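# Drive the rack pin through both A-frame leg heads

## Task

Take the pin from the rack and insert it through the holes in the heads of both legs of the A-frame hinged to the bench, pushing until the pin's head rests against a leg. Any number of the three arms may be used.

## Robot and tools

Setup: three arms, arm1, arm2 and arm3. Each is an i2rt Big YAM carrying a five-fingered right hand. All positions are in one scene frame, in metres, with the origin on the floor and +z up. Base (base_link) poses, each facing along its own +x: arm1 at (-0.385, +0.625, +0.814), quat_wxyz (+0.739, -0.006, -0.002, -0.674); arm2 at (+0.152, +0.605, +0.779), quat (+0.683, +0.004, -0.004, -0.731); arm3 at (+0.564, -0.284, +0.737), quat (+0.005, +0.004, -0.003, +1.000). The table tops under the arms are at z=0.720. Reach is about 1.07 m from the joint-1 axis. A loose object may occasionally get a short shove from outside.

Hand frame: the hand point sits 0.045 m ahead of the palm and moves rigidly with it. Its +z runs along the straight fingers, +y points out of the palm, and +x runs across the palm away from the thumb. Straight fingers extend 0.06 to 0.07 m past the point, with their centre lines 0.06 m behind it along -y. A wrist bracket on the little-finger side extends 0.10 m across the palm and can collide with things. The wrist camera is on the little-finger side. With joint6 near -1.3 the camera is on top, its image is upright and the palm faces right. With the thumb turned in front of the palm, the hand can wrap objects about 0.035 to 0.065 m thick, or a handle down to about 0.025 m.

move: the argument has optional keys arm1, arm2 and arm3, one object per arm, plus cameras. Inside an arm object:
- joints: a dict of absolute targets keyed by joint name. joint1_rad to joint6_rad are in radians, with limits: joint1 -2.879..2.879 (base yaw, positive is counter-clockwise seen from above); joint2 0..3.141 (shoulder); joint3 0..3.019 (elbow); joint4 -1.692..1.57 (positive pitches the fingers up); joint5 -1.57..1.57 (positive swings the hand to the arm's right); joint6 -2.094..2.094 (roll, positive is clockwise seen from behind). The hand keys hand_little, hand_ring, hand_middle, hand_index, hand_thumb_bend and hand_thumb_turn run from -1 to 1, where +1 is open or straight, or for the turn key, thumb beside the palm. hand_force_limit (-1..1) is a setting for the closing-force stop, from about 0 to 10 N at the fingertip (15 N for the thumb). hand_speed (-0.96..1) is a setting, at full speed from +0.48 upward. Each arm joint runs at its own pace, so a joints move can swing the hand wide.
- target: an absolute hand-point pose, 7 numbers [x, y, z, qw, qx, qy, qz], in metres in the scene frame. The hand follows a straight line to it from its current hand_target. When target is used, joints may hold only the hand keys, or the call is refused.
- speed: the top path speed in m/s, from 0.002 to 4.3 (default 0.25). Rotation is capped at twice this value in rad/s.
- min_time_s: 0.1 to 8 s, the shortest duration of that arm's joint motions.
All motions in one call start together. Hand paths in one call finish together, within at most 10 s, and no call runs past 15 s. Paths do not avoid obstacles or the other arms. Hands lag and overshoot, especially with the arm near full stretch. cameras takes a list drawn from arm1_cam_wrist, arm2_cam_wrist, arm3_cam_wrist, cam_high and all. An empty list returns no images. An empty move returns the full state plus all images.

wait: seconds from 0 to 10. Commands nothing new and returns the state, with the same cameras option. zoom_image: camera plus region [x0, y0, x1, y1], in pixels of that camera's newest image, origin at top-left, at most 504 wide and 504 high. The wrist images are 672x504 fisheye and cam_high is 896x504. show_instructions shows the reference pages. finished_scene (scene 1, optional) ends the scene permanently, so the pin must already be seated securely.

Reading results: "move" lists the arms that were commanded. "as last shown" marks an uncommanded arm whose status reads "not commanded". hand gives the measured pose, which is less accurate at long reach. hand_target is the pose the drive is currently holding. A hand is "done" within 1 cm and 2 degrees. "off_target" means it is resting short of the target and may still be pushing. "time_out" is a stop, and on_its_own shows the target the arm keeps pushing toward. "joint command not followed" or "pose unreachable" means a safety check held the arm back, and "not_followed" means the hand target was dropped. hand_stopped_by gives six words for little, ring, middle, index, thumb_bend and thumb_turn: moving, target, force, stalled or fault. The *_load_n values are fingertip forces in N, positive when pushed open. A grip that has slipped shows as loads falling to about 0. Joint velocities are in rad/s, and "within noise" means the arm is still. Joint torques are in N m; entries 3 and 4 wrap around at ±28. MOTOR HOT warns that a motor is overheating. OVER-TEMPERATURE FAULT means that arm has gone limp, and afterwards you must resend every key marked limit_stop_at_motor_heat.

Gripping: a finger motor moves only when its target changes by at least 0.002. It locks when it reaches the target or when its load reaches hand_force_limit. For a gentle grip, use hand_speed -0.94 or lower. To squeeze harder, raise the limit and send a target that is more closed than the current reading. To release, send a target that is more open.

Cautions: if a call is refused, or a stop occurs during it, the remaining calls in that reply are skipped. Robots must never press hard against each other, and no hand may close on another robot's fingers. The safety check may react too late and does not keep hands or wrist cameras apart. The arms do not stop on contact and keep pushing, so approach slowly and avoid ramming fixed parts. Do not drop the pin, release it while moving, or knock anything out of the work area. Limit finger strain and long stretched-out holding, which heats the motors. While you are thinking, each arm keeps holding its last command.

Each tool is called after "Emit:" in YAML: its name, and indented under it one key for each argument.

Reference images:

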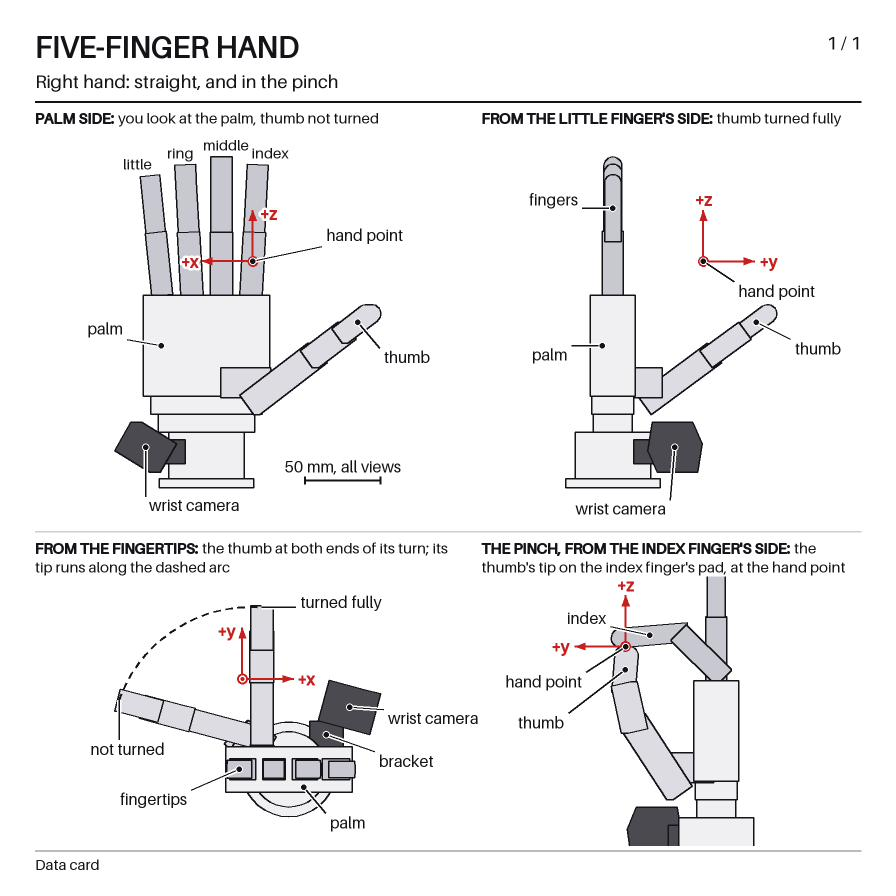

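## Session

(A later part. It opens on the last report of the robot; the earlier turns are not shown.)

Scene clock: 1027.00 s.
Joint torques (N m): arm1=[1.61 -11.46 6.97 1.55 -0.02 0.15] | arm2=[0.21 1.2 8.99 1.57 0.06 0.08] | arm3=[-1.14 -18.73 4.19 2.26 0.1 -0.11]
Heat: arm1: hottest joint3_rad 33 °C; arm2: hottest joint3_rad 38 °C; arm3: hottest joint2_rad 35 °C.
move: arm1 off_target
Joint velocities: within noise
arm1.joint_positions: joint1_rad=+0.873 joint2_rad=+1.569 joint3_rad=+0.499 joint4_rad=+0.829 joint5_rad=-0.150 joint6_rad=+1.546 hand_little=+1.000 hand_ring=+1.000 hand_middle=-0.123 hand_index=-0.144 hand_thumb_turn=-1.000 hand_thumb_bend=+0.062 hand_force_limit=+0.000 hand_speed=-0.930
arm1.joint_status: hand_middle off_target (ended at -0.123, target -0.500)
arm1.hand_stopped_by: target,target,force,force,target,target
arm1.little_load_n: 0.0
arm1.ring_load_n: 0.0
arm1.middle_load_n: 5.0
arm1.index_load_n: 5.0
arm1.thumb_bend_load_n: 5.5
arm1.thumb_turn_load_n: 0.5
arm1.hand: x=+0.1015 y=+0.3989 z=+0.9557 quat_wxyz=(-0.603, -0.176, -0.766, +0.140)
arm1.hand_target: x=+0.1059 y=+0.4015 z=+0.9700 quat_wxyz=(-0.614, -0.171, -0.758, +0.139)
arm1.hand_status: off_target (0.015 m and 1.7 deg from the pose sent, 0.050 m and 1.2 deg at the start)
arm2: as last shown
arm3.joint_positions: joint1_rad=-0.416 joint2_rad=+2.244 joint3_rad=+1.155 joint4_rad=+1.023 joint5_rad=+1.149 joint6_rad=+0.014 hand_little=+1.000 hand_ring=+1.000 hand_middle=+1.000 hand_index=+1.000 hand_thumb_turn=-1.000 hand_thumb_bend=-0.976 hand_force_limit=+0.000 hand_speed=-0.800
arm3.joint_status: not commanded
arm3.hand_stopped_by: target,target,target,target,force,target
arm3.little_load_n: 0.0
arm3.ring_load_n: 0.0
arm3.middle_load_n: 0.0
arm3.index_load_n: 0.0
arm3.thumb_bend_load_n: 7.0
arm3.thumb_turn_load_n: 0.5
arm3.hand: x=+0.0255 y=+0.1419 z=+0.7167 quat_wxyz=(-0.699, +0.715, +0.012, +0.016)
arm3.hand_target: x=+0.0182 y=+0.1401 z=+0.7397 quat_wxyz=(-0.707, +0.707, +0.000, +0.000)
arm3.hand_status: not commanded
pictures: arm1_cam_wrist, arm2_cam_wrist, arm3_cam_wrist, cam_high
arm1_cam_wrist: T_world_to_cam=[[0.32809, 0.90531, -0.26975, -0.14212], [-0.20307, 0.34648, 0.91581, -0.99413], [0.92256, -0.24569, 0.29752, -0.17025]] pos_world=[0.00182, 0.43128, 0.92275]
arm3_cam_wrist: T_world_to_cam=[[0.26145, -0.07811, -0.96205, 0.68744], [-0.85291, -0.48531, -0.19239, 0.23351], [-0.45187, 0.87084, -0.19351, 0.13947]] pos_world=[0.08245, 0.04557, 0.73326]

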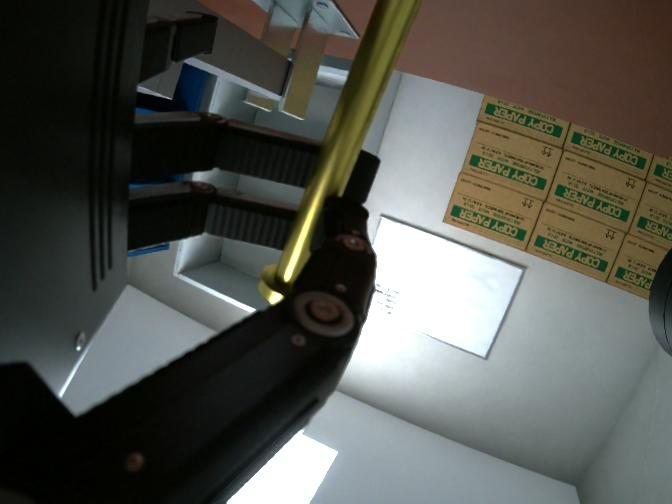

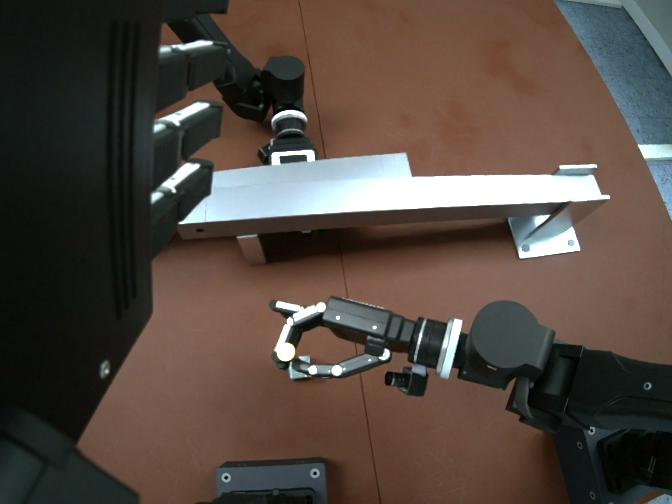

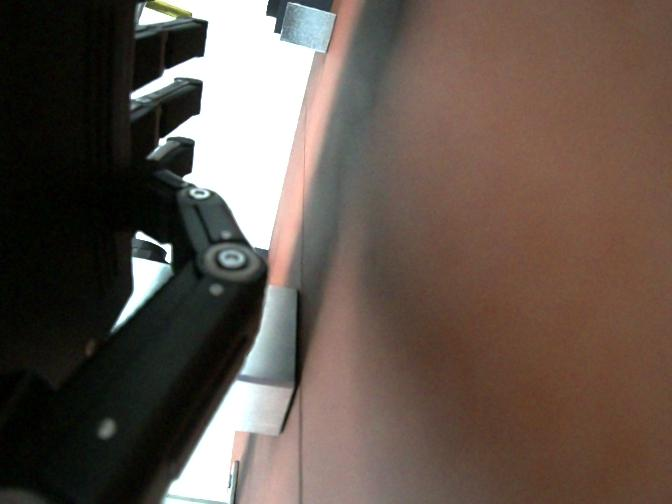

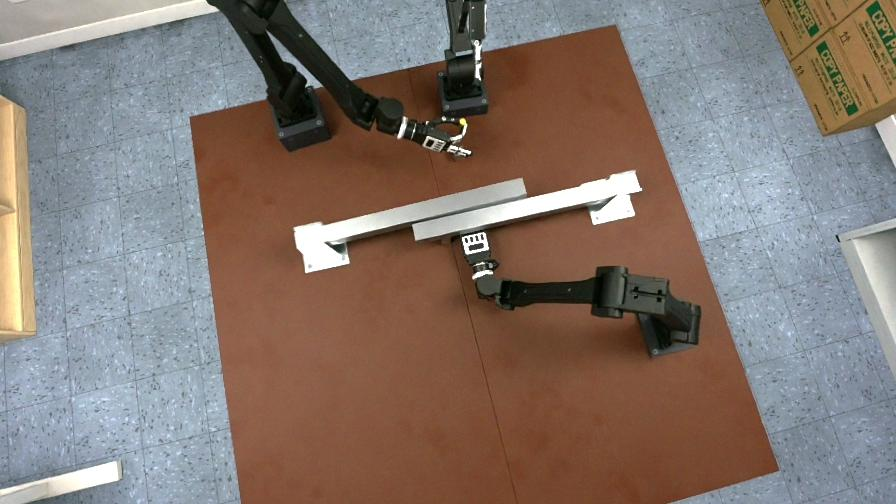

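Emit:
move:
  arm2: {"target": [0.181, 0.436, 1.107, 0.3082, 0.575, -0.606, 0.4595], "speed": 0.2}
  cameras: ["arm2_cam_wrist"]

Scene clock: 1196.03 s.
Joint torques (N m): arm1=[2.2 -9.35 6.71 1.51 -0.01 0.14] | arm2=[1.26 3.14 9.54 0.38 0.86 0.14] | arm3=[-1.26 -18.61 4.19 2.32 0.09 -0.11]
Heat: arm1: hottest joint3_rad 35 °C; arm2: hottest joint3_rad 39 °C; arm3: hottest joint2_rad 35 °C.
move: arm2 done
Joint velocities: within noise
arm1, arm3: as last shown
arm2.joint_positions: joint1_rad=+1.602 joint2_rad=+0.358 joint3_rad=+0.843 joint4_rad=-1.650 joint5_rad=+1.126 joint6_rad=-0.244 hand_little=+1.000 hand_ring=+1.000 hand_middle=+1.000 hand_index=+1.000 hand_thumb_turn=+1.000 hand_thumb_bend=+1.000 hand_force_limit=+0.000 hand_speed=-0.800
arm2.joint_status: not commanded
arm2.hand_stopped_by: target,target,target,target,target,target
arm2.little_load_n: 0.0
arm2.ring_load_n: 0.0
arm2.middle_load_n: 0.0
arm2.index_load_n: 0.0
arm2.thumb_bend_load_n: 0.0
arm2.thumb_turn_load_n: 0.0
arm2.hand: x=+0.1780 y=+0.4351 z=+1.1015 quat_wxyz=(+0.312, +0.573, -0.607, +0.454)
arm2.hand_target: x=+0.1810 y=+0.4357 z=+1.1069 quat_wxyz=(+0.307, +0.574, -0.605, +0.459)
arm2.hand_status: done (0.006 m and 0.8 deg from the pose sent, 0.191 m and 24.4 deg at the start)
arm3.ring_load_n: -0.5
arm3.thumb_bend_load_n: 7.5
arm2_cam_wrist: T_world_to_cam=[[-0.98758, -0.1571, 0.00279, 0.24096], [-0.12624, 0.78279, -0.60934, 0.35871], [0.09354, -0.60212, -0.7929, 1.23193]] pos_world=[0.16802, 0.49883, 1.19471]

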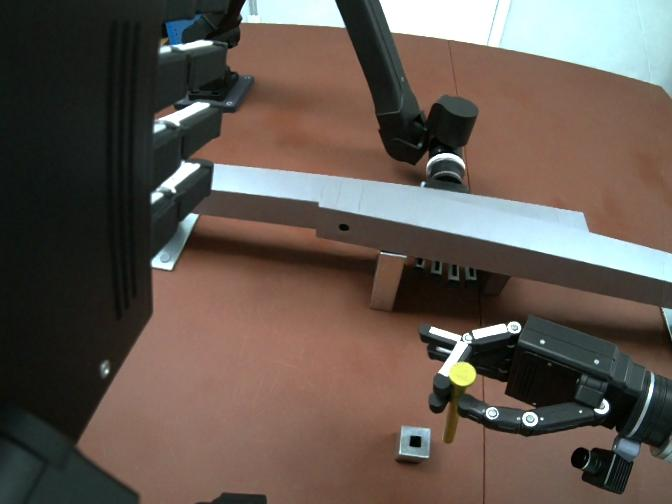

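Emit:
zoom_image:
  camera: "arm2_cam_wrist"
  region: [360, 300, 560, 480]

Emit:
zoom_image:
  camera: "arm2_cam_wrist"
  region: [290, 160, 490, 320]

Scaled by 2.520 from the camera's image (finer frame: 960x720).

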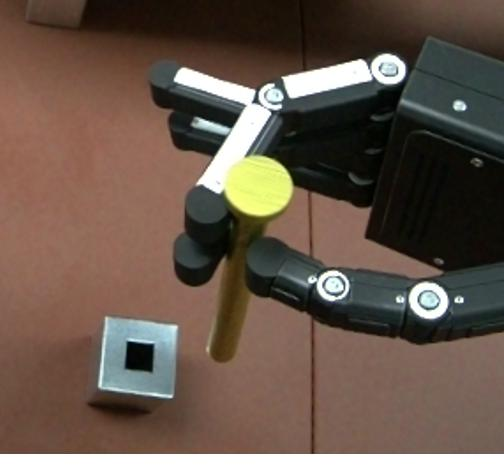

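Scaled by 2.520 from the camera's image (finer frame: 960x720).

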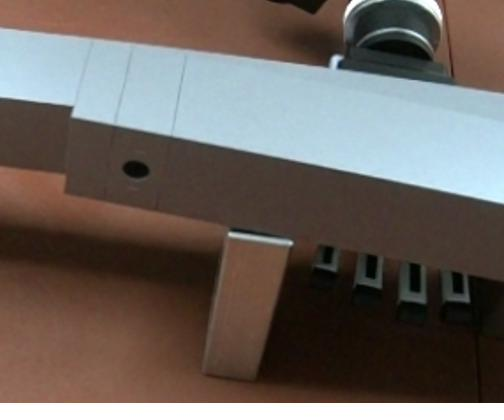

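Emit:
move:
  arm1: {"target": [0.20, 0.40, 0.98, 0.3374, -0.6214, 0.6214, -0.3374], "speed": 0.2}
  cameras: ["arm2_cam_wrist", "arm1_cam_wrist", "cam_high"]

Scene clock: 1236.00 s.
Joint torques (N m): arm1=[2.43 -11.75 15.54 1.22 -0.06 -0.06] | arm2=[1.55 3.31 9.54 0.32 0.86 0.17] | arm3=[-1.14 -18.67 4.23 2.25 0.1 -0.1]
Heat: arm1: hottest joint3_rad 36 °C; arm2: hottest joint3_rad 39 °C; arm3: hottest joint2_rad 36 °C.
move: arm1 off_target
Joint velocities: within noise
arm1.joint_positions: joint1_rad=+0.946 joint2_rad=+1.607 joint3_rad=+1.165 joint4_rad=-0.260 joint5_rad=-0.438 joint6_rad=-0.279 hand_little=+1.000 hand_ring=+1.000 hand_middle=-0.123 hand_index=-0.144 hand_thumb_turn=-1.000 hand_thumb_bend=+0.062 hand_force_limit=+0.000 hand_speed=-0.930
arm1.joint_status: not commanded
arm1.hand_stopped_by: target,target,force,force,target,target
arm1.little_load_n: 0.0
arm1.ring_load_n: 0.0
arm1.middle_load_n: 5.0
arm1.index_load_n: 5.0
arm1.thumb_bend_load_n: 5.5
arm1.thumb_turn_load_n: 0.5
arm1.hand: x=+0.1739 y=+0.4068 z=+0.9481 quat_wxyz=(-0.330, +0.617, -0.643, +0.311)
arm1.hand_target: x=+0.1976 y=+0.4011 z=+0.9807 quat_wxyz=(-0.338, +0.621, -0.622, +0.338)
arm1.hand_status: off_target (0.042 m and 4.1 deg from the pose sent, 0.102 m and 103.8 deg at the start)
arm2, arm3: as last shown
arm2.joint_positions: joint1_rad=+1.602 joint2_rad=+0.358 joint3_rad=+0.843 joint4_rad=-1.650 joint5_rad=+1.126 joint6_rad=-0.243 hand_little=+1.000 hand_ring=+1.000 hand_middle=+1.000 hand_index=+1.000 hand_thumb_turn=+1.000 hand_thumb_bend=+1.000 hand_force_limit=+0.000 hand_speed=-0.800
arm2.hand: x=+0.1780 y=+0.4351 z=+1.1014 quat_wxyz=(+0.312, +0.572, -0.607, +0.454)
arm2.hand_target: x=+0.1810 y=+0.4357 z=+1.1069 quat_wxyz=(+0.307, +0.574, -0.605, +0.458)
arm3.ring_load_n: 0.0
arm3.middle_load_n: -0.5
pictures: arm1_cam_wrist, arm2_cam_wrist, cam_high
arm1_cam_wrist: T_world_to_cam=[[-0.5996, -0.24099, -0.76315, 0.9204], [-0.5491, 0.81761, 0.17324, -0.4027], [0.58221, 0.52292, -0.62256, 0.38606]] pos_world=[0.10598, 0.34917, 1.01252]
arm2_cam_wrist: T_world_to_cam=[[-0.98765, -0.15664, 0.00253, 0.24106], [-0.12574, 0.78297, -0.60922, 0.35833], [0.09344, -0.60201, -0.793, 1.23193]] pos_world=[0.16802, 0.49883, 1.19461]

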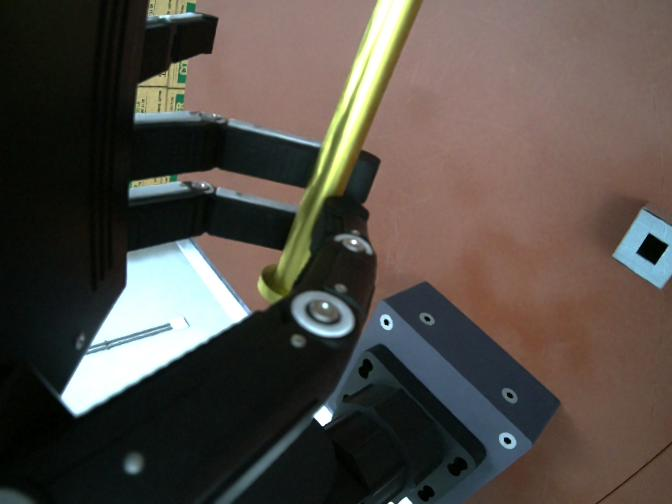

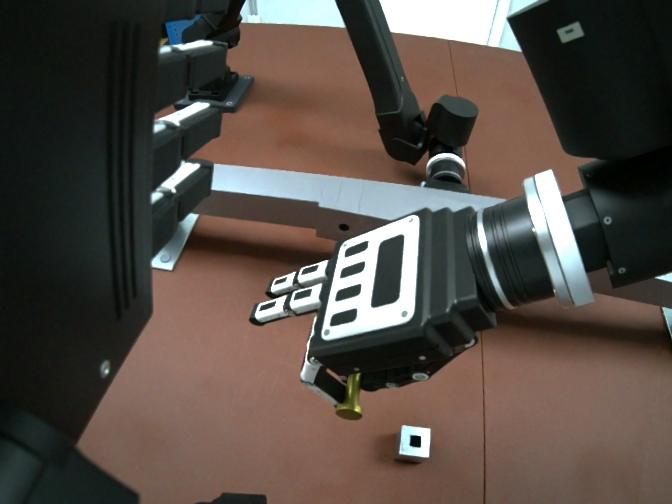

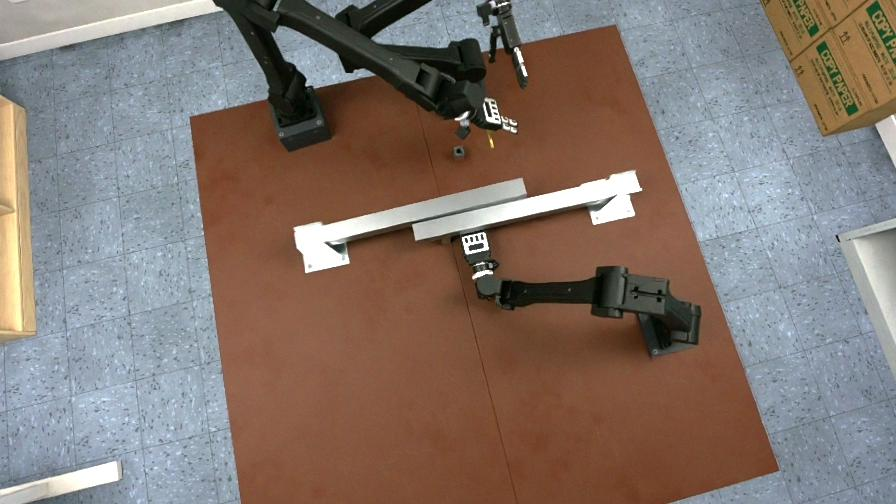

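Emit:
move:
  arm1: {"target": [0.225, 0.385, 0.99, 0.183, -0.683, 0.683, -0.183], "speed": 0.2}
  arm2: {"target": [0.107, 0.464, 1.113, 0.2552, 0.6342, -0.5027, 0.5292], "speed": 0.15, "joints": {"hand_index": -1, "hand_middle": -1, "hand_ring": -1, "hand_little": -1}}
  cameras: ["arm2_cam_wrist", "arm1_cam_wrist", "cam_high"]

Scene clock: 1317.83 s.
Joint torques (N m): arm1=[1.49 -16.09 16.08 0.36 0.06 -0.08] | arm2=[-1.38 5.19 6.31 1.95 0.23 0] | arm3=[-1.2 -18.61 4.22 2.29 0.1 -0.11]
Heat: arm1: hottest joint3_rad 47 °C; arm2: hottest joint3_rad 39 °C; arm3: hottest joint2_rad 36 °C.
move: arm1 off_target; arm2 off_target
Joint velocities: within noise
arm1.joint_positions: joint1_rad=+1.016 joint2_rad=+1.903 joint3_rad=+1.761 joint4_rad=-1.015 joint5_rad=-0.235 joint6_rad=-0.383 hand_little=+1.000 hand_ring=+1.000 hand_middle=-0.123 hand_index=-0.144 hand_thumb_turn=-1.000 hand_thumb_bend=+0.062 hand_force_limit=+0.000 hand_speed=-0.930
arm1.joint_status: not commanded
arm1.hand_stopped_by: target,target,force,force,target,target
arm1.little_load_n: 0.0
arm1.ring_load_n: 0.0
arm1.middle_load_n: 5.0
arm1.index_load_n: 5.0
arm1.thumb_bend_load_n: 5.5
arm1.thumb_turn_load_n: 0.5
arm1.hand: x=+0.2033 y=+0.3904 z=+0.9598 quat_wxyz=(-0.174, +0.678, -0.697, +0.153)
arm1.hand_target: x=+0.2231 y=+0.3860 z=+0.9903 quat_wxyz=(-0.183, +0.683, -0.683, +0.184)
arm1.hand_status: off_target (0.038 m and 4.0 deg from the pose sent, 0.070 m and 24.0 deg at the start)
arm2.joint_positions: joint1_rad=+1.273 joint2_rad=-0.006 joint3_rad=+0.905 joint4_rad=-1.506 joint5_rad=+0.681 joint6_rad=-0.954 hand_little=-1.000 hand_ring=-1.000 hand_middle=-1.000 hand_index=-1.000 hand_thumb_turn=+1.000 hand_thumb_bend=+1.000 hand_force_limit=+0.000 hand_speed=-0.800
arm2.joint_status: all done
arm2.hand_stopped_by: target,target,target,target,target,target
arm2.little_load_n: 0.0
arm2.ring_load_n: 0.0
arm2.middle_load_n: 0.0
arm2.index_load_n: 0.0
arm2.thumb_bend_load_n: 0.0
arm2.thumb_turn_load_n: 0.0
arm2.hand: x=+0.1080 y=+0.4635 z=+1.1122 quat_wxyz=(+0.234, +0.658, -0.532, +0.479)
arm2.hand_target: x=+0.1073 y=+0.4633 z=+1.1138 quat_wxyz=(+0.237, +0.650, -0.534, +0.485)
arm2.hand_status: off_target (0.001 m and 7.5 deg from the pose sent, 0.078 m and 17.6 deg at the start; a joint's target at an end of its range on 125 of 133 steps)
arm3: as last shown
arm3.middle_load_n: 0.0
arm3.thumb_turn_load_n: 1.0
pictures: arm1_cam_wrist, arm2_cam_wrist, cam_high
led back after a hold (arm1 arm): the arm was led back toward your command in small steps, so it may still be short of it.
led back after a hold (arm2 arm): the arm was led back toward your command in small steps, so it may still be short of it.
pose unreachable (arm1 arm): on one or more control steps of this call this arm could not follow its commanded pose, so it was not sent that pose on those steps. It may still have moved: this result reports where it is.
cause: moving toward the commanded pose would bring a part of the arm too close to another arm (a part of this arm and the arm2 arm's hand, along the way the arms are being sent, or toward where that arm still pushes).
pose unreachable (arm2 arm): on one or more control steps of this call this arm could not follow its commanded pose, so it was not sent that pose on those steps. It may still have moved: this result reports where it is.
cause: moving toward the commanded pose would bring a part of the arm too close to another arm (this arm's hand and a part of the arm1 arm, along the way the arms are being sent, or toward where that arm still pushes).
arm1_cam_wrist: T_world_to_cam=[[-0.87735, -0.25373, -0.40729, 0.66289], [-0.42415, 0.80699, 0.41094, -0.62454], [0.22441, 0.53328, -0.81563, 0.6388]] pos_world=[0.17334, 0.33153, 1.04766]
arm2_cam_wrist: T_world_to_cam=[[-0.90715, -0.42072, -0.00867, 0.30252], [-0.33945, 0.74378, -0.57582, 0.33802], [0.2487, -0.51941, -0.81753, 1.23631]] pos_world=[0.0817, 0.51801, 1.20798]

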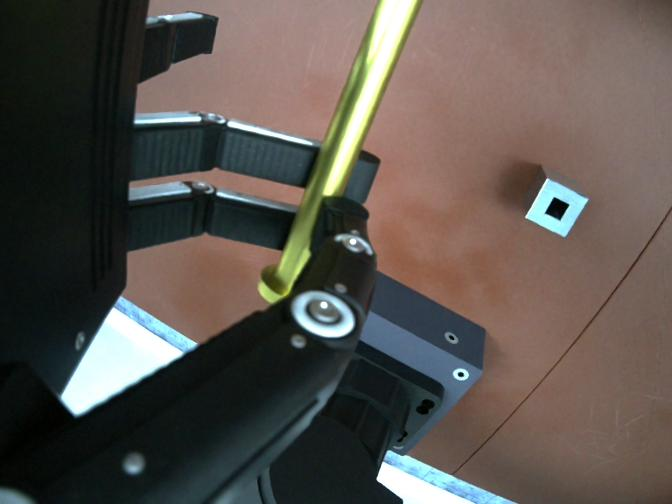

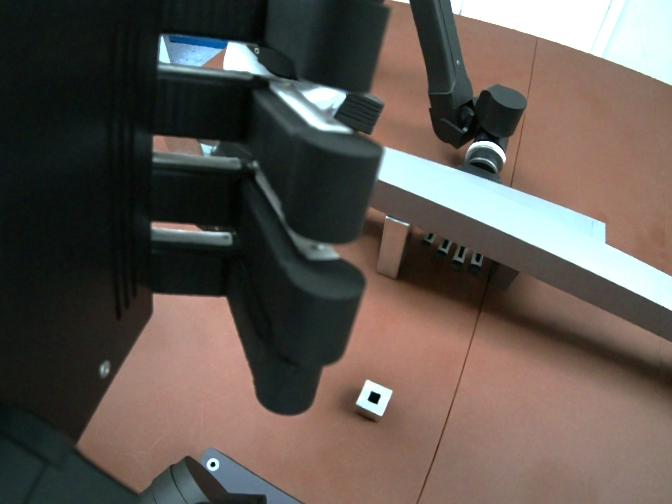

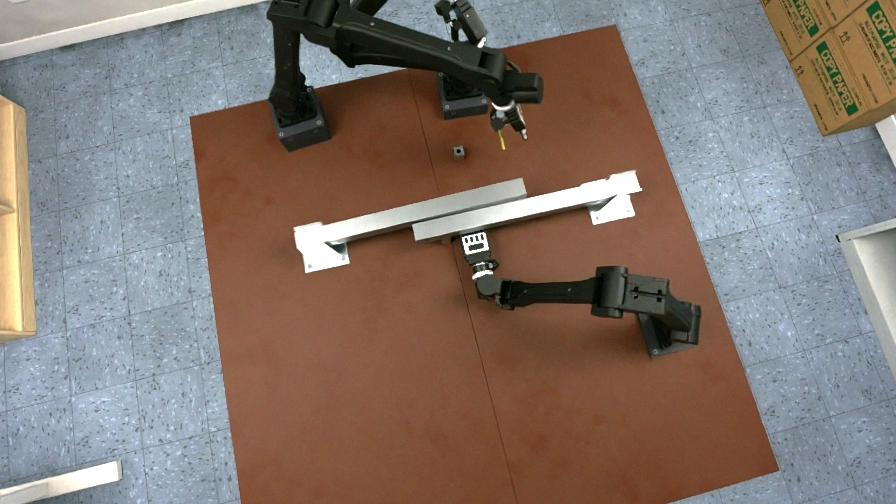

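Emit:
move:
  arm2: {"target": [0.141, 0.506, 1.19, 0.3082, 0.575, -0.606, 0.4595], "speed": 0.15, "joints": {"hand_index": 1, "hand_middle": 1, "hand_ring": 1, "hand_little": 1}}
  cameras: ["arm2_cam_wrist", "cam_high"]

Scene clock: 1446.00 s.
Joint torques (N m): arm1=[1.79 -15.21 15.61 0.47 0.03 -0.13] | arm2=[-1.2 4.95 8.5 1.24 -0.28 -0.01] | arm3=[-1.2 -18.67 4.22 2.28 0.11 -0.11]
Heat: arm1: hottest joint3_rad 56 °C; arm2: hottest joint3_rad 36 °C; arm3: hottest joint2_rad 36 °C.
move: arm2 off_target
Joint velocities: within noise
arm1, arm3: as last shown
arm1.thumb_turn_load_n: 1.0
arm2.joint_positions: joint1_rad=-0.197 joint2_rad=+0.112 joint3_rad=+1.074 joint4_rad=-1.424 joint5_rad=-0.405 joint6_rad=-1.538 hand_little=+1.000 hand_ring=+1.000 hand_middle=+1.000 hand_index=+1.000 hand_thumb_turn=+1.000 hand_thumb_bend=+1.000 hand_force_limit=+0.000 hand_speed=-0.800
arm2.joint_status: all done
arm2.hand_stopped_by: target,target,target,target,target,target
arm2.little_load_n: 0.0
arm2.ring_load_n: 0.0
arm2.middle_load_n: 0.0
arm2.index_load_n: 0.0
arm2.thumb_bend_load_n: 0.0
arm2.thumb_turn_load_n: 0.0
arm2.hand: x=+0.1411 y=+0.4997 z=+1.1809 quat_wxyz=(+0.295, +0.577, -0.608, +0.458)
arm2.hand_target: x=+0.1411 y=+0.5060 z=+1.1897 quat_wxyz=(+0.307, +0.574, -0.605, +0.459)
arm2.hand_status: off_target (0.011 m and 1.5 deg from the pose sent, 0.095 m and 15.4 deg at the start)
arm3.ring_load_n: -0.5
arm3.thumb_bend_load_n: 7.0
arm2_cam_wrist: T_world_to_cam=[[-0.98364, -0.17896, -0.02054, 0.2524], [-0.13147, 0.79119, -0.59728, 0.33413], [0.12314, -0.5848, -0.80177, 1.33495]] pos_world=[0.12781, 0.56149, 1.27508]

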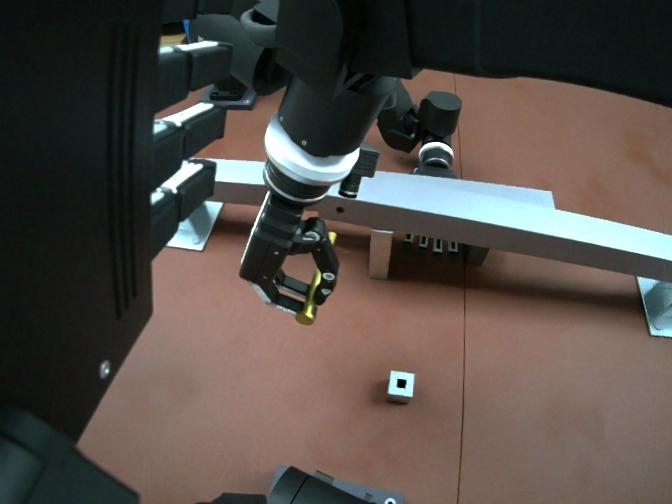

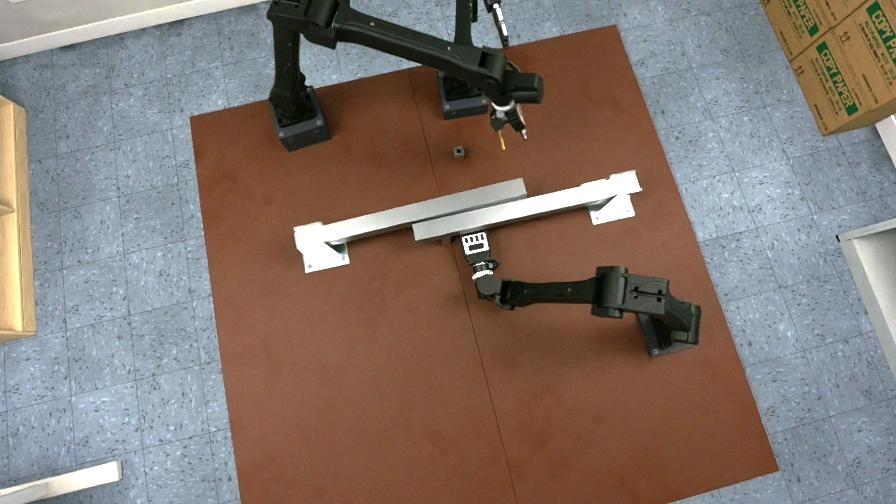

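Emit:
zoom_image:
  camera: "arm2_cam_wrist"
  region: [240, 180, 400, 340]

Scaled by 3.150 from the camera's image (finer frame: 960x720).

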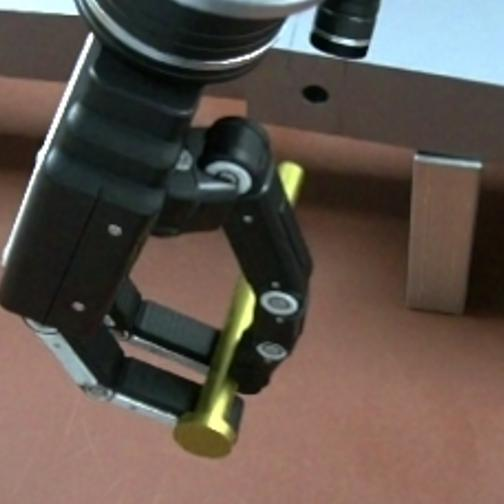

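Emit:
zoom_image:
  camera: "arm2_cam_wrist"
  region: [300, 150, 672, 350]

Scaled by 1.355 from the camera's image (finer frame: 960x720).

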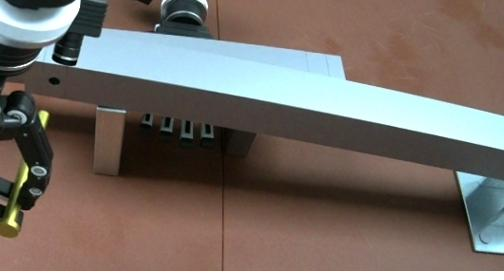

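Emit:
zoom_image:
  camera: "arm2_cam_wrist"
  region: [300, 180, 450, 300]

Emit:
zoom_image:
  camera: "arm2_cam_wrist"
  region: [522, 200, 672, 320]

Scaled by 3.360 from the camera's image (finer frame: 960x720).

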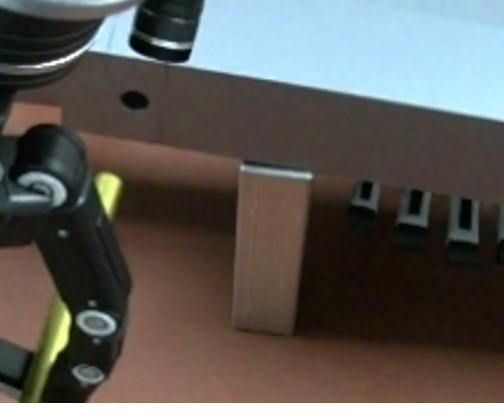

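Scaled by 3.360 from the camera's image (finer frame: 960x720).

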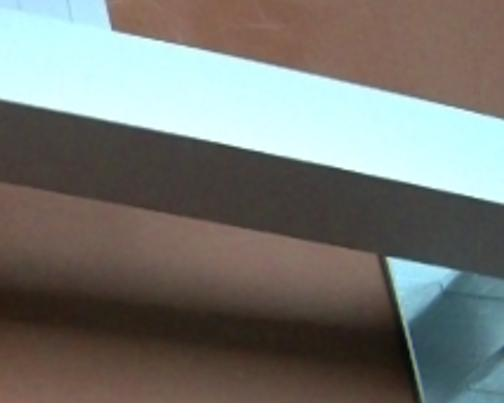

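Emit:
move:
  arm1: {"target": [0.225, 0.36, 0.948, 0.1585, -0.7068, 0.6576, -0.2070], "speed": 0.1}
  cameras: ["arm2_cam_wrist"]

Emit:
zoom_image:
  camera: "arm2_cam_wrist"
  region: [240, 180, 400, 340]

Scene clock: 1652.70 s.
Joint torques (N m): arm1=[0.62 -16.91 10.78 1.35 0.02 -0.14] | arm2=[-1.14 4.95 8.5 1.24 -0.28 -0.01] | arm3=[-1.2 -18.61 4.21 2.3 0.1 -0.1]
Heat: arm1: hottest joint3_rad 59 °C; arm2: hottest joint3_rad 38 °C; arm3: hottest joint2_rad 37 °C.
move: arm1 off_target
Joint velocities: within noise
arm1.joint_positions: joint1_rad=+1.016 joint2_rad=+1.936 joint3_rad=+1.761 joint4_rad=-0.928 joint5_rad=-0.197 joint6_rad=-0.475 hand_little=+1.000 hand_ring=+1.000 hand_middle=-0.123 hand_index=-0.144 hand_thumb_turn=-1.000 hand_thumb_bend=+0.062 hand_force_limit=+0.000 hand_speed=-0.930
arm1.joint_status: not commanded
arm1.hand_stopped_by: target,target,force,force,target,target
arm1.little_load_n: 0.0
arm1.ring_load_n: 0.0
arm1.middle_load_n: 5.0
arm1.index_load_n: 5.0
arm1.thumb_bend_load_n: 5.5
arm1.thumb_turn_load_n: 1.0
arm1.hand: x=+0.2192 y=+0.3675 z=+0.9407 quat_wxyz=(-0.157, +0.706, -0.663, +0.192)
arm1.hand_target: x=+0.2248 y=+0.3602 z=+0.9480 quat_wxyz=(-0.158, +0.707, -0.658, +0.207)
arm1.hand_status: off_target (0.012 m and 1.9 deg from the pose sent, 0.039 m and 8.5 deg at the start)
arm2, arm3: as last shown
arm3.ring_load_n: 0.0
arm2_cam_wrist: T_world_to_cam=[[-0.98364, -0.17896, -0.02054, 0.2524], [-0.13147, 0.79119, -0.59728, 0.33413], [0.12314, -0.5848, -0.80177, 1.33495]] pos_world=[0.12781, 0.56149, 1.27508]

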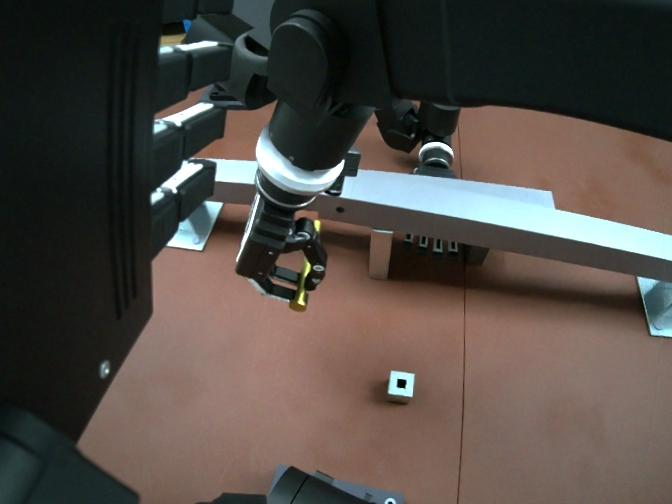

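Scaled by 3.150 from the camera's image (finer frame: 960x720).

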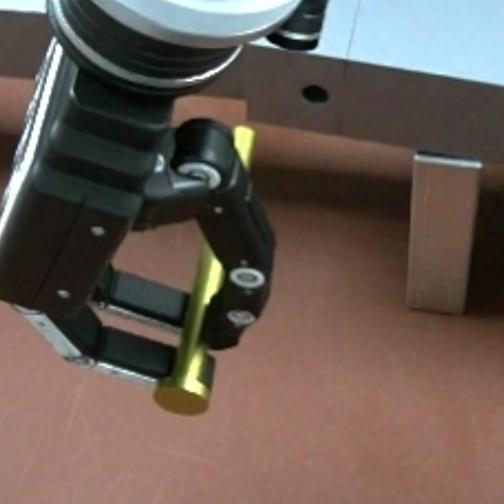

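Emit:
move:
  arm1: {"target": [0.208, 0.337, 0.918, 0.1585, -0.7068, 0.6576, -0.2070], "speed": 0.1}
  cameras: ["arm2_cam_wrist"]

Emit:
zoom_image:
  camera: "arm2_cam_wrist"
  region: [260, 170, 400, 310]

Scene clock: 1674.83 s.
Joint torques (N m): arm1=[0.03 -16.03 9.44 1.21 -0.06 -0.1] | arm2=[-1.2 4.95 8.5 1.24 -0.28 -0.01] | arm3=[-1.26 -18.67 4.22 2.28 0.1 -0.11]
Heat: arm1: hottest joint3_rad 54 °C; arm2: hottest joint3_rad 38 °C; arm3: hottest joint2_rad 37 °C.
move: arm1 done
Joint velocities: within noise
arm1.joint_positions: joint1_rad=+0.975 joint2_rad=+1.942 joint3_rad=+1.705 joint4_rad=-0.859 joint5_rad=-0.215 joint6_rad=-0.515 hand_little=+1.000 hand_ring=+1.000 hand_middle=-0.123 hand_index=-0.144 hand_thumb_turn=-1.000 hand_thumb_bend=+0.062 hand_force_limit=+0.000 hand_speed=-0.930
arm1.joint_status: not commanded
arm1.hand_stopped_by: target,target,force,force,target,target
arm1.little_load_n: 0.0
arm1.ring_load_n: 0.0
arm1.middle_load_n: 5.0
arm1.index_load_n: 5.0
arm1.thumb_bend_load_n: 5.5
arm1.thumb_turn_load_n: 0.5
arm1.hand: x=+0.2073 y=+0.3440 z=+0.9173 quat_wxyz=(-0.158, +0.706, -0.661, +0.199)
arm1.hand_target: x=+0.2080 y=+0.3372 z=+0.9180 quat_wxyz=(-0.158, +0.707, -0.658, +0.207)
arm1.hand_status: done (0.007 m and 1.0 deg from the pose sent, 0.040 m and 1.9 deg at the start)
arm2, arm3: as last shown
arm3.thumb_bend_load_n: 7.5
arm3.thumb_turn_load_n: 0.5
arm2_cam_wrist: T_world_to_cam=[[-0.98364, -0.17896, -0.02054, 0.2524], [-0.13147, 0.79119, -0.59728, 0.33413], [0.12314, -0.5848, -0.80177, 1.33495]] pos_world=[0.12781, 0.56149, 1.27508]

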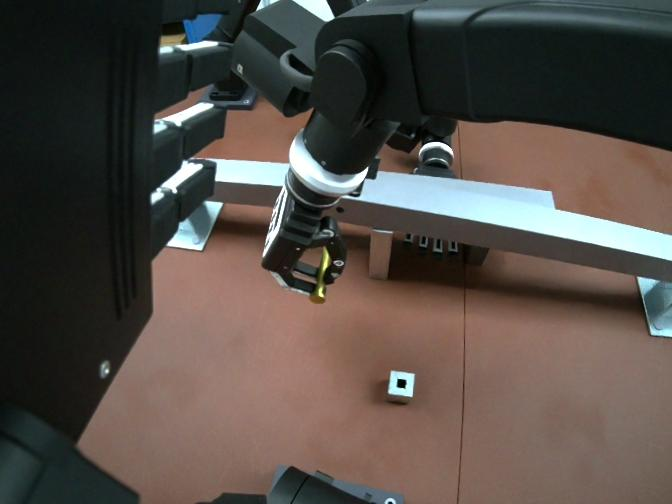

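Scaled by 3.600 from the camera's image (finer frame: 960x720).

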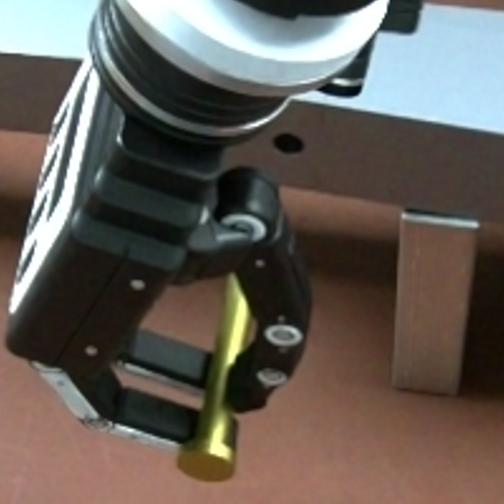

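Emit:
move:
  arm2: {"target": [0.075, 0.50, 1.19, 0.3082, 0.575, -0.606, 0.4595], "speed": 0.1}
  cameras: ["arm2_cam_wrist"]

Emit:
zoom_image:
  camera: "arm2_cam_wrist"
  region: [180, 150, 340, 310]

Scene clock: 1708.10 s.
Joint torques (N m): arm1=[0.67 -16.91 9.69 1.13 -0.03 -0.11] | arm2=[1.44 4.95 9.28 1.18 0.26 0.15] | arm3=[-1.2 -18.67 4.25 2.29 0.1 -0.12]
Heat: arm1: hottest joint3_rad 49 °C; arm2: hottest joint3_rad 38 °C; arm3: hottest joint2_rad 37 °C.
move: arm2 off_target
Joint velocities: within noise
arm1, arm3: as last shown
arm1.joint_positions: joint1_rad=+0.975 joint2_rad=+1.942 joint3_rad=+1.705 joint4_rad=-0.859 joint5_rad=-0.215 joint6_rad=-0.516 hand_little=+1.000 hand_ring=+1.000 hand_middle=-0.123 hand_index=-0.144 hand_thumb_turn=-1.000 hand_thumb_bend=+0.062 hand_force_limit=+0.000 hand_speed=-0.930
arm1.ring_load_n: -0.5
arm1.hand: x=+0.2072 y=+0.3438 z=+0.9173 quat_wxyz=(-0.158, +0.706, -0.661, +0.199)
arm1.hand_target: x=+0.2079 y=+0.3369 z=+0.9180 quat_wxyz=(-0.158, +0.707, -0.658, +0.207)
arm2.joint_positions: joint1_rad=+0.691 joint2_rad=+0.106 joint3_rad=+1.074 joint4_rad=-1.448 joint5_rad=+0.433 joint6_rad=-1.173 hand_little=+1.000 hand_ring=+1.000 hand_middle=+1.000 hand_index=+1.000 hand_thumb_turn=+1.000 hand_thumb_bend=+1.000 hand_force_limit=+0.000 hand_speed=-0.800
arm2.joint_status: not commanded
arm2.hand_stopped_by: target,target,target,target,target,target
arm2.little_load_n: 0.0
arm2.ring_load_n: 0.0
arm2.middle_load_n: 0.0
arm2.index_load_n: 0.0
arm2.thumb_bend_load_n: 0.0
arm2.thumb_turn_load_n: 0.0
arm2.hand: x=+0.0784 y=+0.4932 z=+1.1784 quat_wxyz=(+0.311, +0.581, -0.609, +0.441)
arm2.hand_target: x=+0.0746 y=+0.4998 z=+1.1895 quat_wxyz=(+0.308, +0.574, -0.605, +0.459)
arm2.hand_status: off_target (0.014 m and 2.2 deg from the pose sent, 0.067 m and 1.5 deg at the start)
arm2_cam_wrist: T_world_to_cam=[[-0.98724, -0.15814, 0.01854, 0.13347], [-0.13869, 0.79686, -0.58803, 0.31647], [0.07822, -0.5831, -0.80863, 1.34759]] pos_world=[0.07024, 0.55471, 1.27332]

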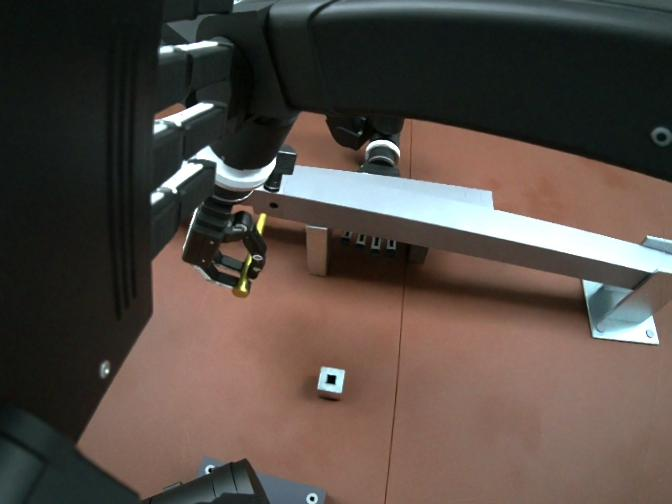

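Scaled by 3.150 from the camera's image (finer frame: 960x720).

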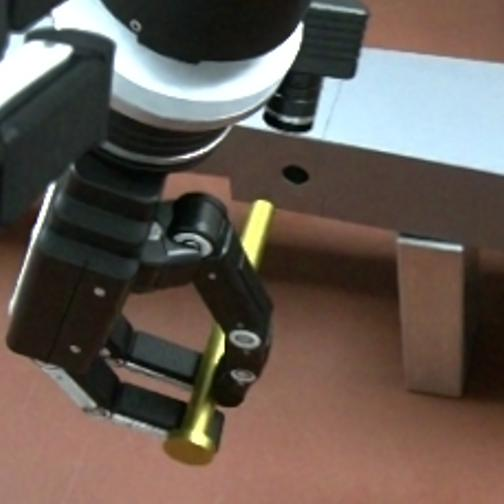

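Emit:
zoom_image:
  camera: "arm2_cam_wrist"
  region: [260, 170, 380, 290]

Emit:
zoom_image:
  camera: "arm2_cam_wrist"
  region: [560, 220, 672, 350]

Emit:
zoom_image:
  camera: "arm2_cam_wrist"
  region: [400, 170, 560, 290]

Scaled by 4.200 from the camera's image (finer frame: 960x720).

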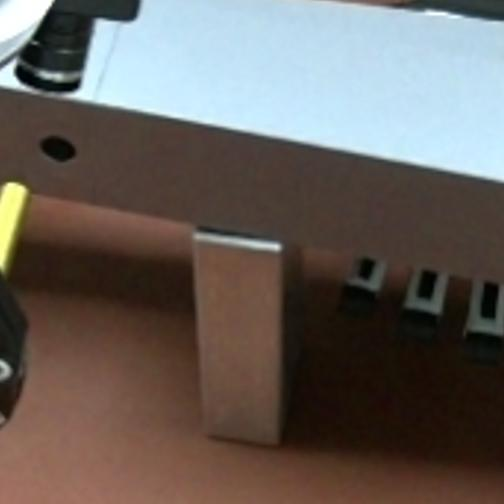

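Scaled by 3.877 from the camera's image (finer frame: 960x720).

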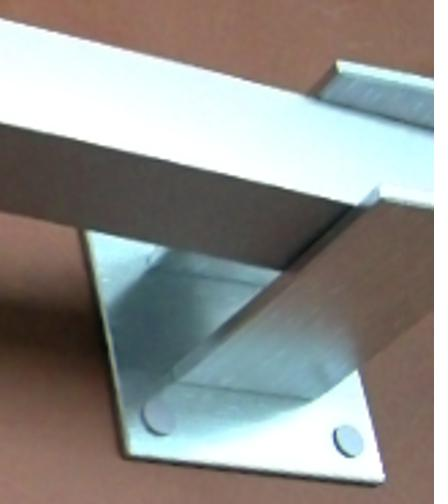

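Scaled by 3.150 from the camera's image (finer frame: 960x720).

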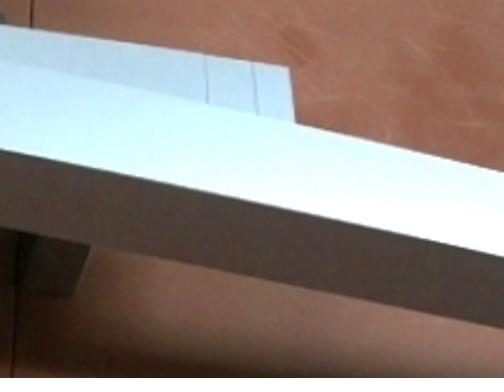

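Emit:
move:
  arm1: {"target": [0.206, 0.313, 0.906, 0.1607, -0.6985, 0.666, -0.2056], "speed": 0.05}
  cameras: ["arm2_cam_wrist"]

Emit:
zoom_image:
  camera: "arm2_cam_wrist"
  region: [200, 160, 320, 280]

Scene clock: 1812.20 s.
Joint torques (N m): arm1=[0.67 -16.79 11.29 1.48 -0.05 -0.11] | arm2=[1.44 5.01 9.28 1.2 0.26 0.17] | arm3=[-1.14 -18.61 4.21 2.29 0.11 -0.11]
Heat: arm1: hottest joint3_rad 46 °C; arm2: hottest joint3_rad 39 °C; arm3: hottest joint2_rad 38 °C.
move: arm1 off_target
Joint velocities: within noise
arm1.joint_positions: joint1_rad=+0.939 joint2_rad=+1.978 joint3_rad=+1.705 joint4_rad=-0.852 joint5_rad=-0.230 joint6_rad=-0.525 hand_little=+1.000 hand_ring=+1.000 hand_middle=-0.123 hand_index=-0.144 hand_thumb_turn=-1.000 hand_thumb_bend=+0.062 hand_force_limit=+0.000 hand_speed=-0.930
arm1.joint_status: not commanded
arm1.hand_stopped_by: target,target,force,force,target,target
arm1.little_load_n: 0.0
arm1.ring_load_n: 0.0
arm1.middle_load_n: 5.0
arm1.index_load_n: 5.0
arm1.thumb_bend_load_n: 5.5
arm1.thumb_turn_load_n: 0.5
arm1.hand: x=+0.1982 y=+0.3246 z=+0.8956 quat_wxyz=(-0.157, +0.699, -0.672, +0.187)
arm1.hand_target: x=+0.2056 y=+0.3130 z=+0.9062 quat_wxyz=(-0.160, +0.699, -0.666, +0.206)
arm1.hand_status: off_target (0.017 m and 2.3 deg from the pose sent, 0.033 m and 1.4 deg at the start)
arm2: as last shown
arm2.hand: x=+0.0785 y=+0.4932 z=+1.1784 quat_wxyz=(+0.311, +0.581, -0.609, +0.442)
arm3.joint_positions: joint1_rad=-0.416 joint2_rad=+2.244 joint3_rad=+1.155 joint4_rad=+1.023 joint5_rad=+1.149 joint6_rad=+0.014 hand_little=+1.000 hand_ring=+1.000 hand_middle=+1.000 hand_index=+1.000 hand_thumb_turn=-1.000 hand_thumb_bend=-0.976 hand_force_limit=+0.000 hand_speed=-0.800
arm3.joint_status: not commanded
arm3.hand_stopped_by: target,target,target,target,force,target
arm3.little_load_n: 0.0
arm3.ring_load_n: 0.0
arm3.middle_load_n: -0.5
arm3.index_load_n: 0.0
arm3.thumb_bend_load_n: 7.5
arm3.thumb_turn_load_n: 0.5
arm3.hand: x=+0.0255 y=+0.1419 z=+0.7167 quat_wxyz=(-0.699, +0.715, +0.012, +0.016)
arm3.hand_target: x=+0.0182 y=+0.1401 z=+0.7397 quat_wxyz=(-0.707, +0.707, +0.000, +0.000)
arm3.hand_status: not commanded
arm2_cam_wrist: T_world_to_cam=[[-0.98727, -0.15804, 0.01819, 0.13387], [-0.1384, 0.79694, -0.58799, 0.31628], [0.07843, -0.58302, -0.80866, 1.34764]] pos_world=[0.07024, 0.5548, 1.27332]

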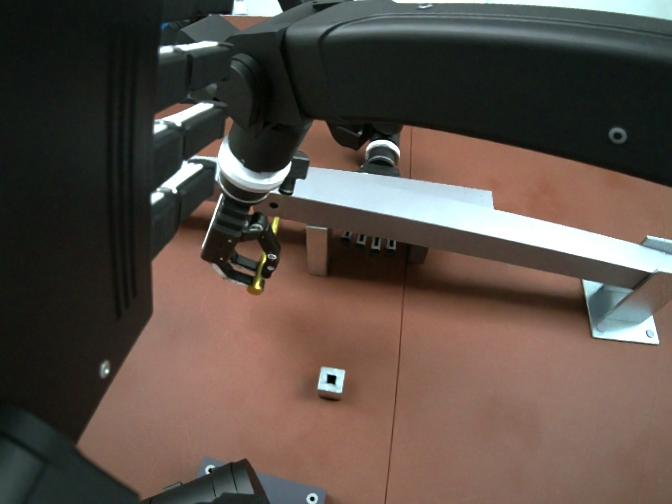

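Scaled by 4.200 from the camera's image (finer frame: 960x720).

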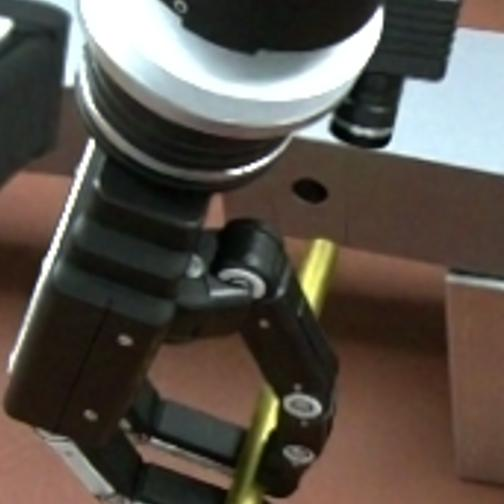

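Emit:
zoom_image:
  camera: "arm2_cam_wrist"
  region: [255, 190, 305, 240]

Scaled by 10.080 from the camera's image (finer frame: 960x720).

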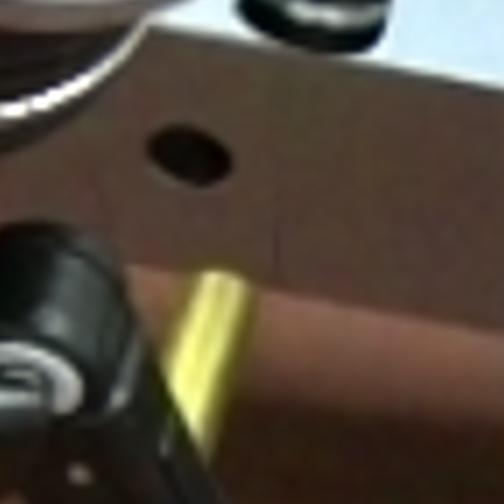

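Emit:
move:
  arm1: {"target": [0.214, 0.301, 0.91, 0.1607, -0.6985, 0.666, -0.2056], "speed": 0.05}
  cameras: ["arm2_cam_wrist"]

Emit:
zoom_image:
  camera: "arm2_cam_wrist"
  region: [240, 180, 320, 260]

Scene clock: 1843.57 s.
Joint torques (N m): arm1=[1.49 -16.79 15.21 0.58 -0.13 -0.04] | arm2=[1.49 5.01 9.26 1.2 0.26 0.17] | arm3=[-1.2 -18.78 4.23 2.29 0.1 -0.11]
Heat: arm1: hottest joint3_rad 47 °C; arm2: hottest joint3_rad 39 °C; arm3: hottest joint2_rad 38 °C.
move: arm1 off_target
Joint velocities: within noise
arm1.joint_positions: joint1_rad=+0.935 joint2_rad=+2.006 joint3_rad=+1.715 joint4_rad=-0.860 joint5_rad=-0.235 joint6_rad=-0.533 hand_little=+1.000 hand_ring=+1.000 hand_middle=-0.123 hand_index=-0.144 hand_thumb_turn=-1.000 hand_thumb_bend=+0.062 hand_force_limit=+0.000 hand_speed=-0.930
arm1.joint_status: not commanded
arm1.hand_stopped_by: target,target,force,force,target,target
arm1.little_load_n: 0.0
arm1.ring_load_n: 0.0
arm1.middle_load_n: 5.0
arm1.index_load_n: 5.0
arm1.thumb_bend_load_n: 5.5
arm1.thumb_turn_load_n: 0.5
arm1.hand: x=+0.1970 y=+0.3219 z=+0.8820 quat_wxyz=(-0.156, +0.702, -0.673, +0.175)
arm1.hand_target: x=+0.2123 y=+0.3020 z=+0.9106 quat_wxyz=(-0.161, +0.699, -0.666, +0.206)
arm1.hand_status: off_target (0.039 m and 3.6 deg from the pose sent, 0.032 m and 2.3 deg at the start)
arm2, arm3: as last shown
arm3.middle_load_n: 0.0
arm2_cam_wrist: T_world_to_cam=[[-0.98727, -0.15804, 0.01819, 0.13387], [-0.1384, 0.79694, -0.58799, 0.31628], [0.07843, -0.58302, -0.80866, 1.34764]] pos_world=[0.07024, 0.5548, 1.27332]

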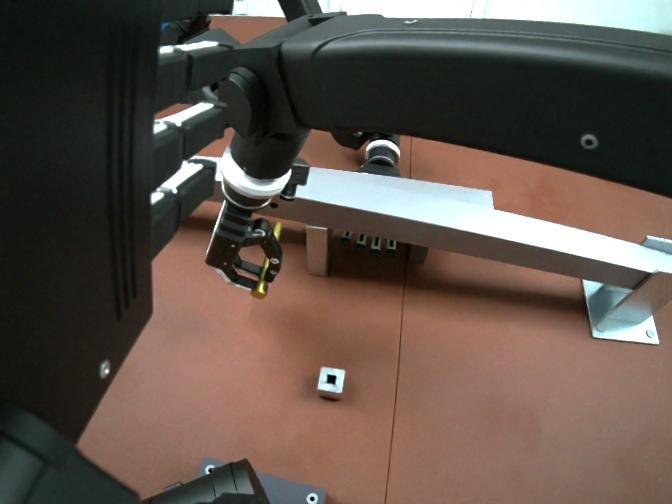

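Scaled by 6.300 from the camera's image (finer frame: 960x720).

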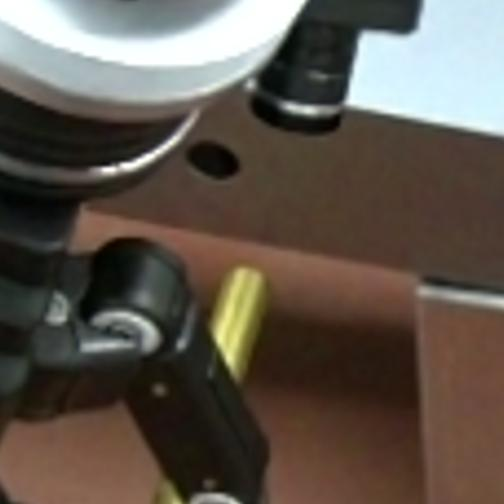

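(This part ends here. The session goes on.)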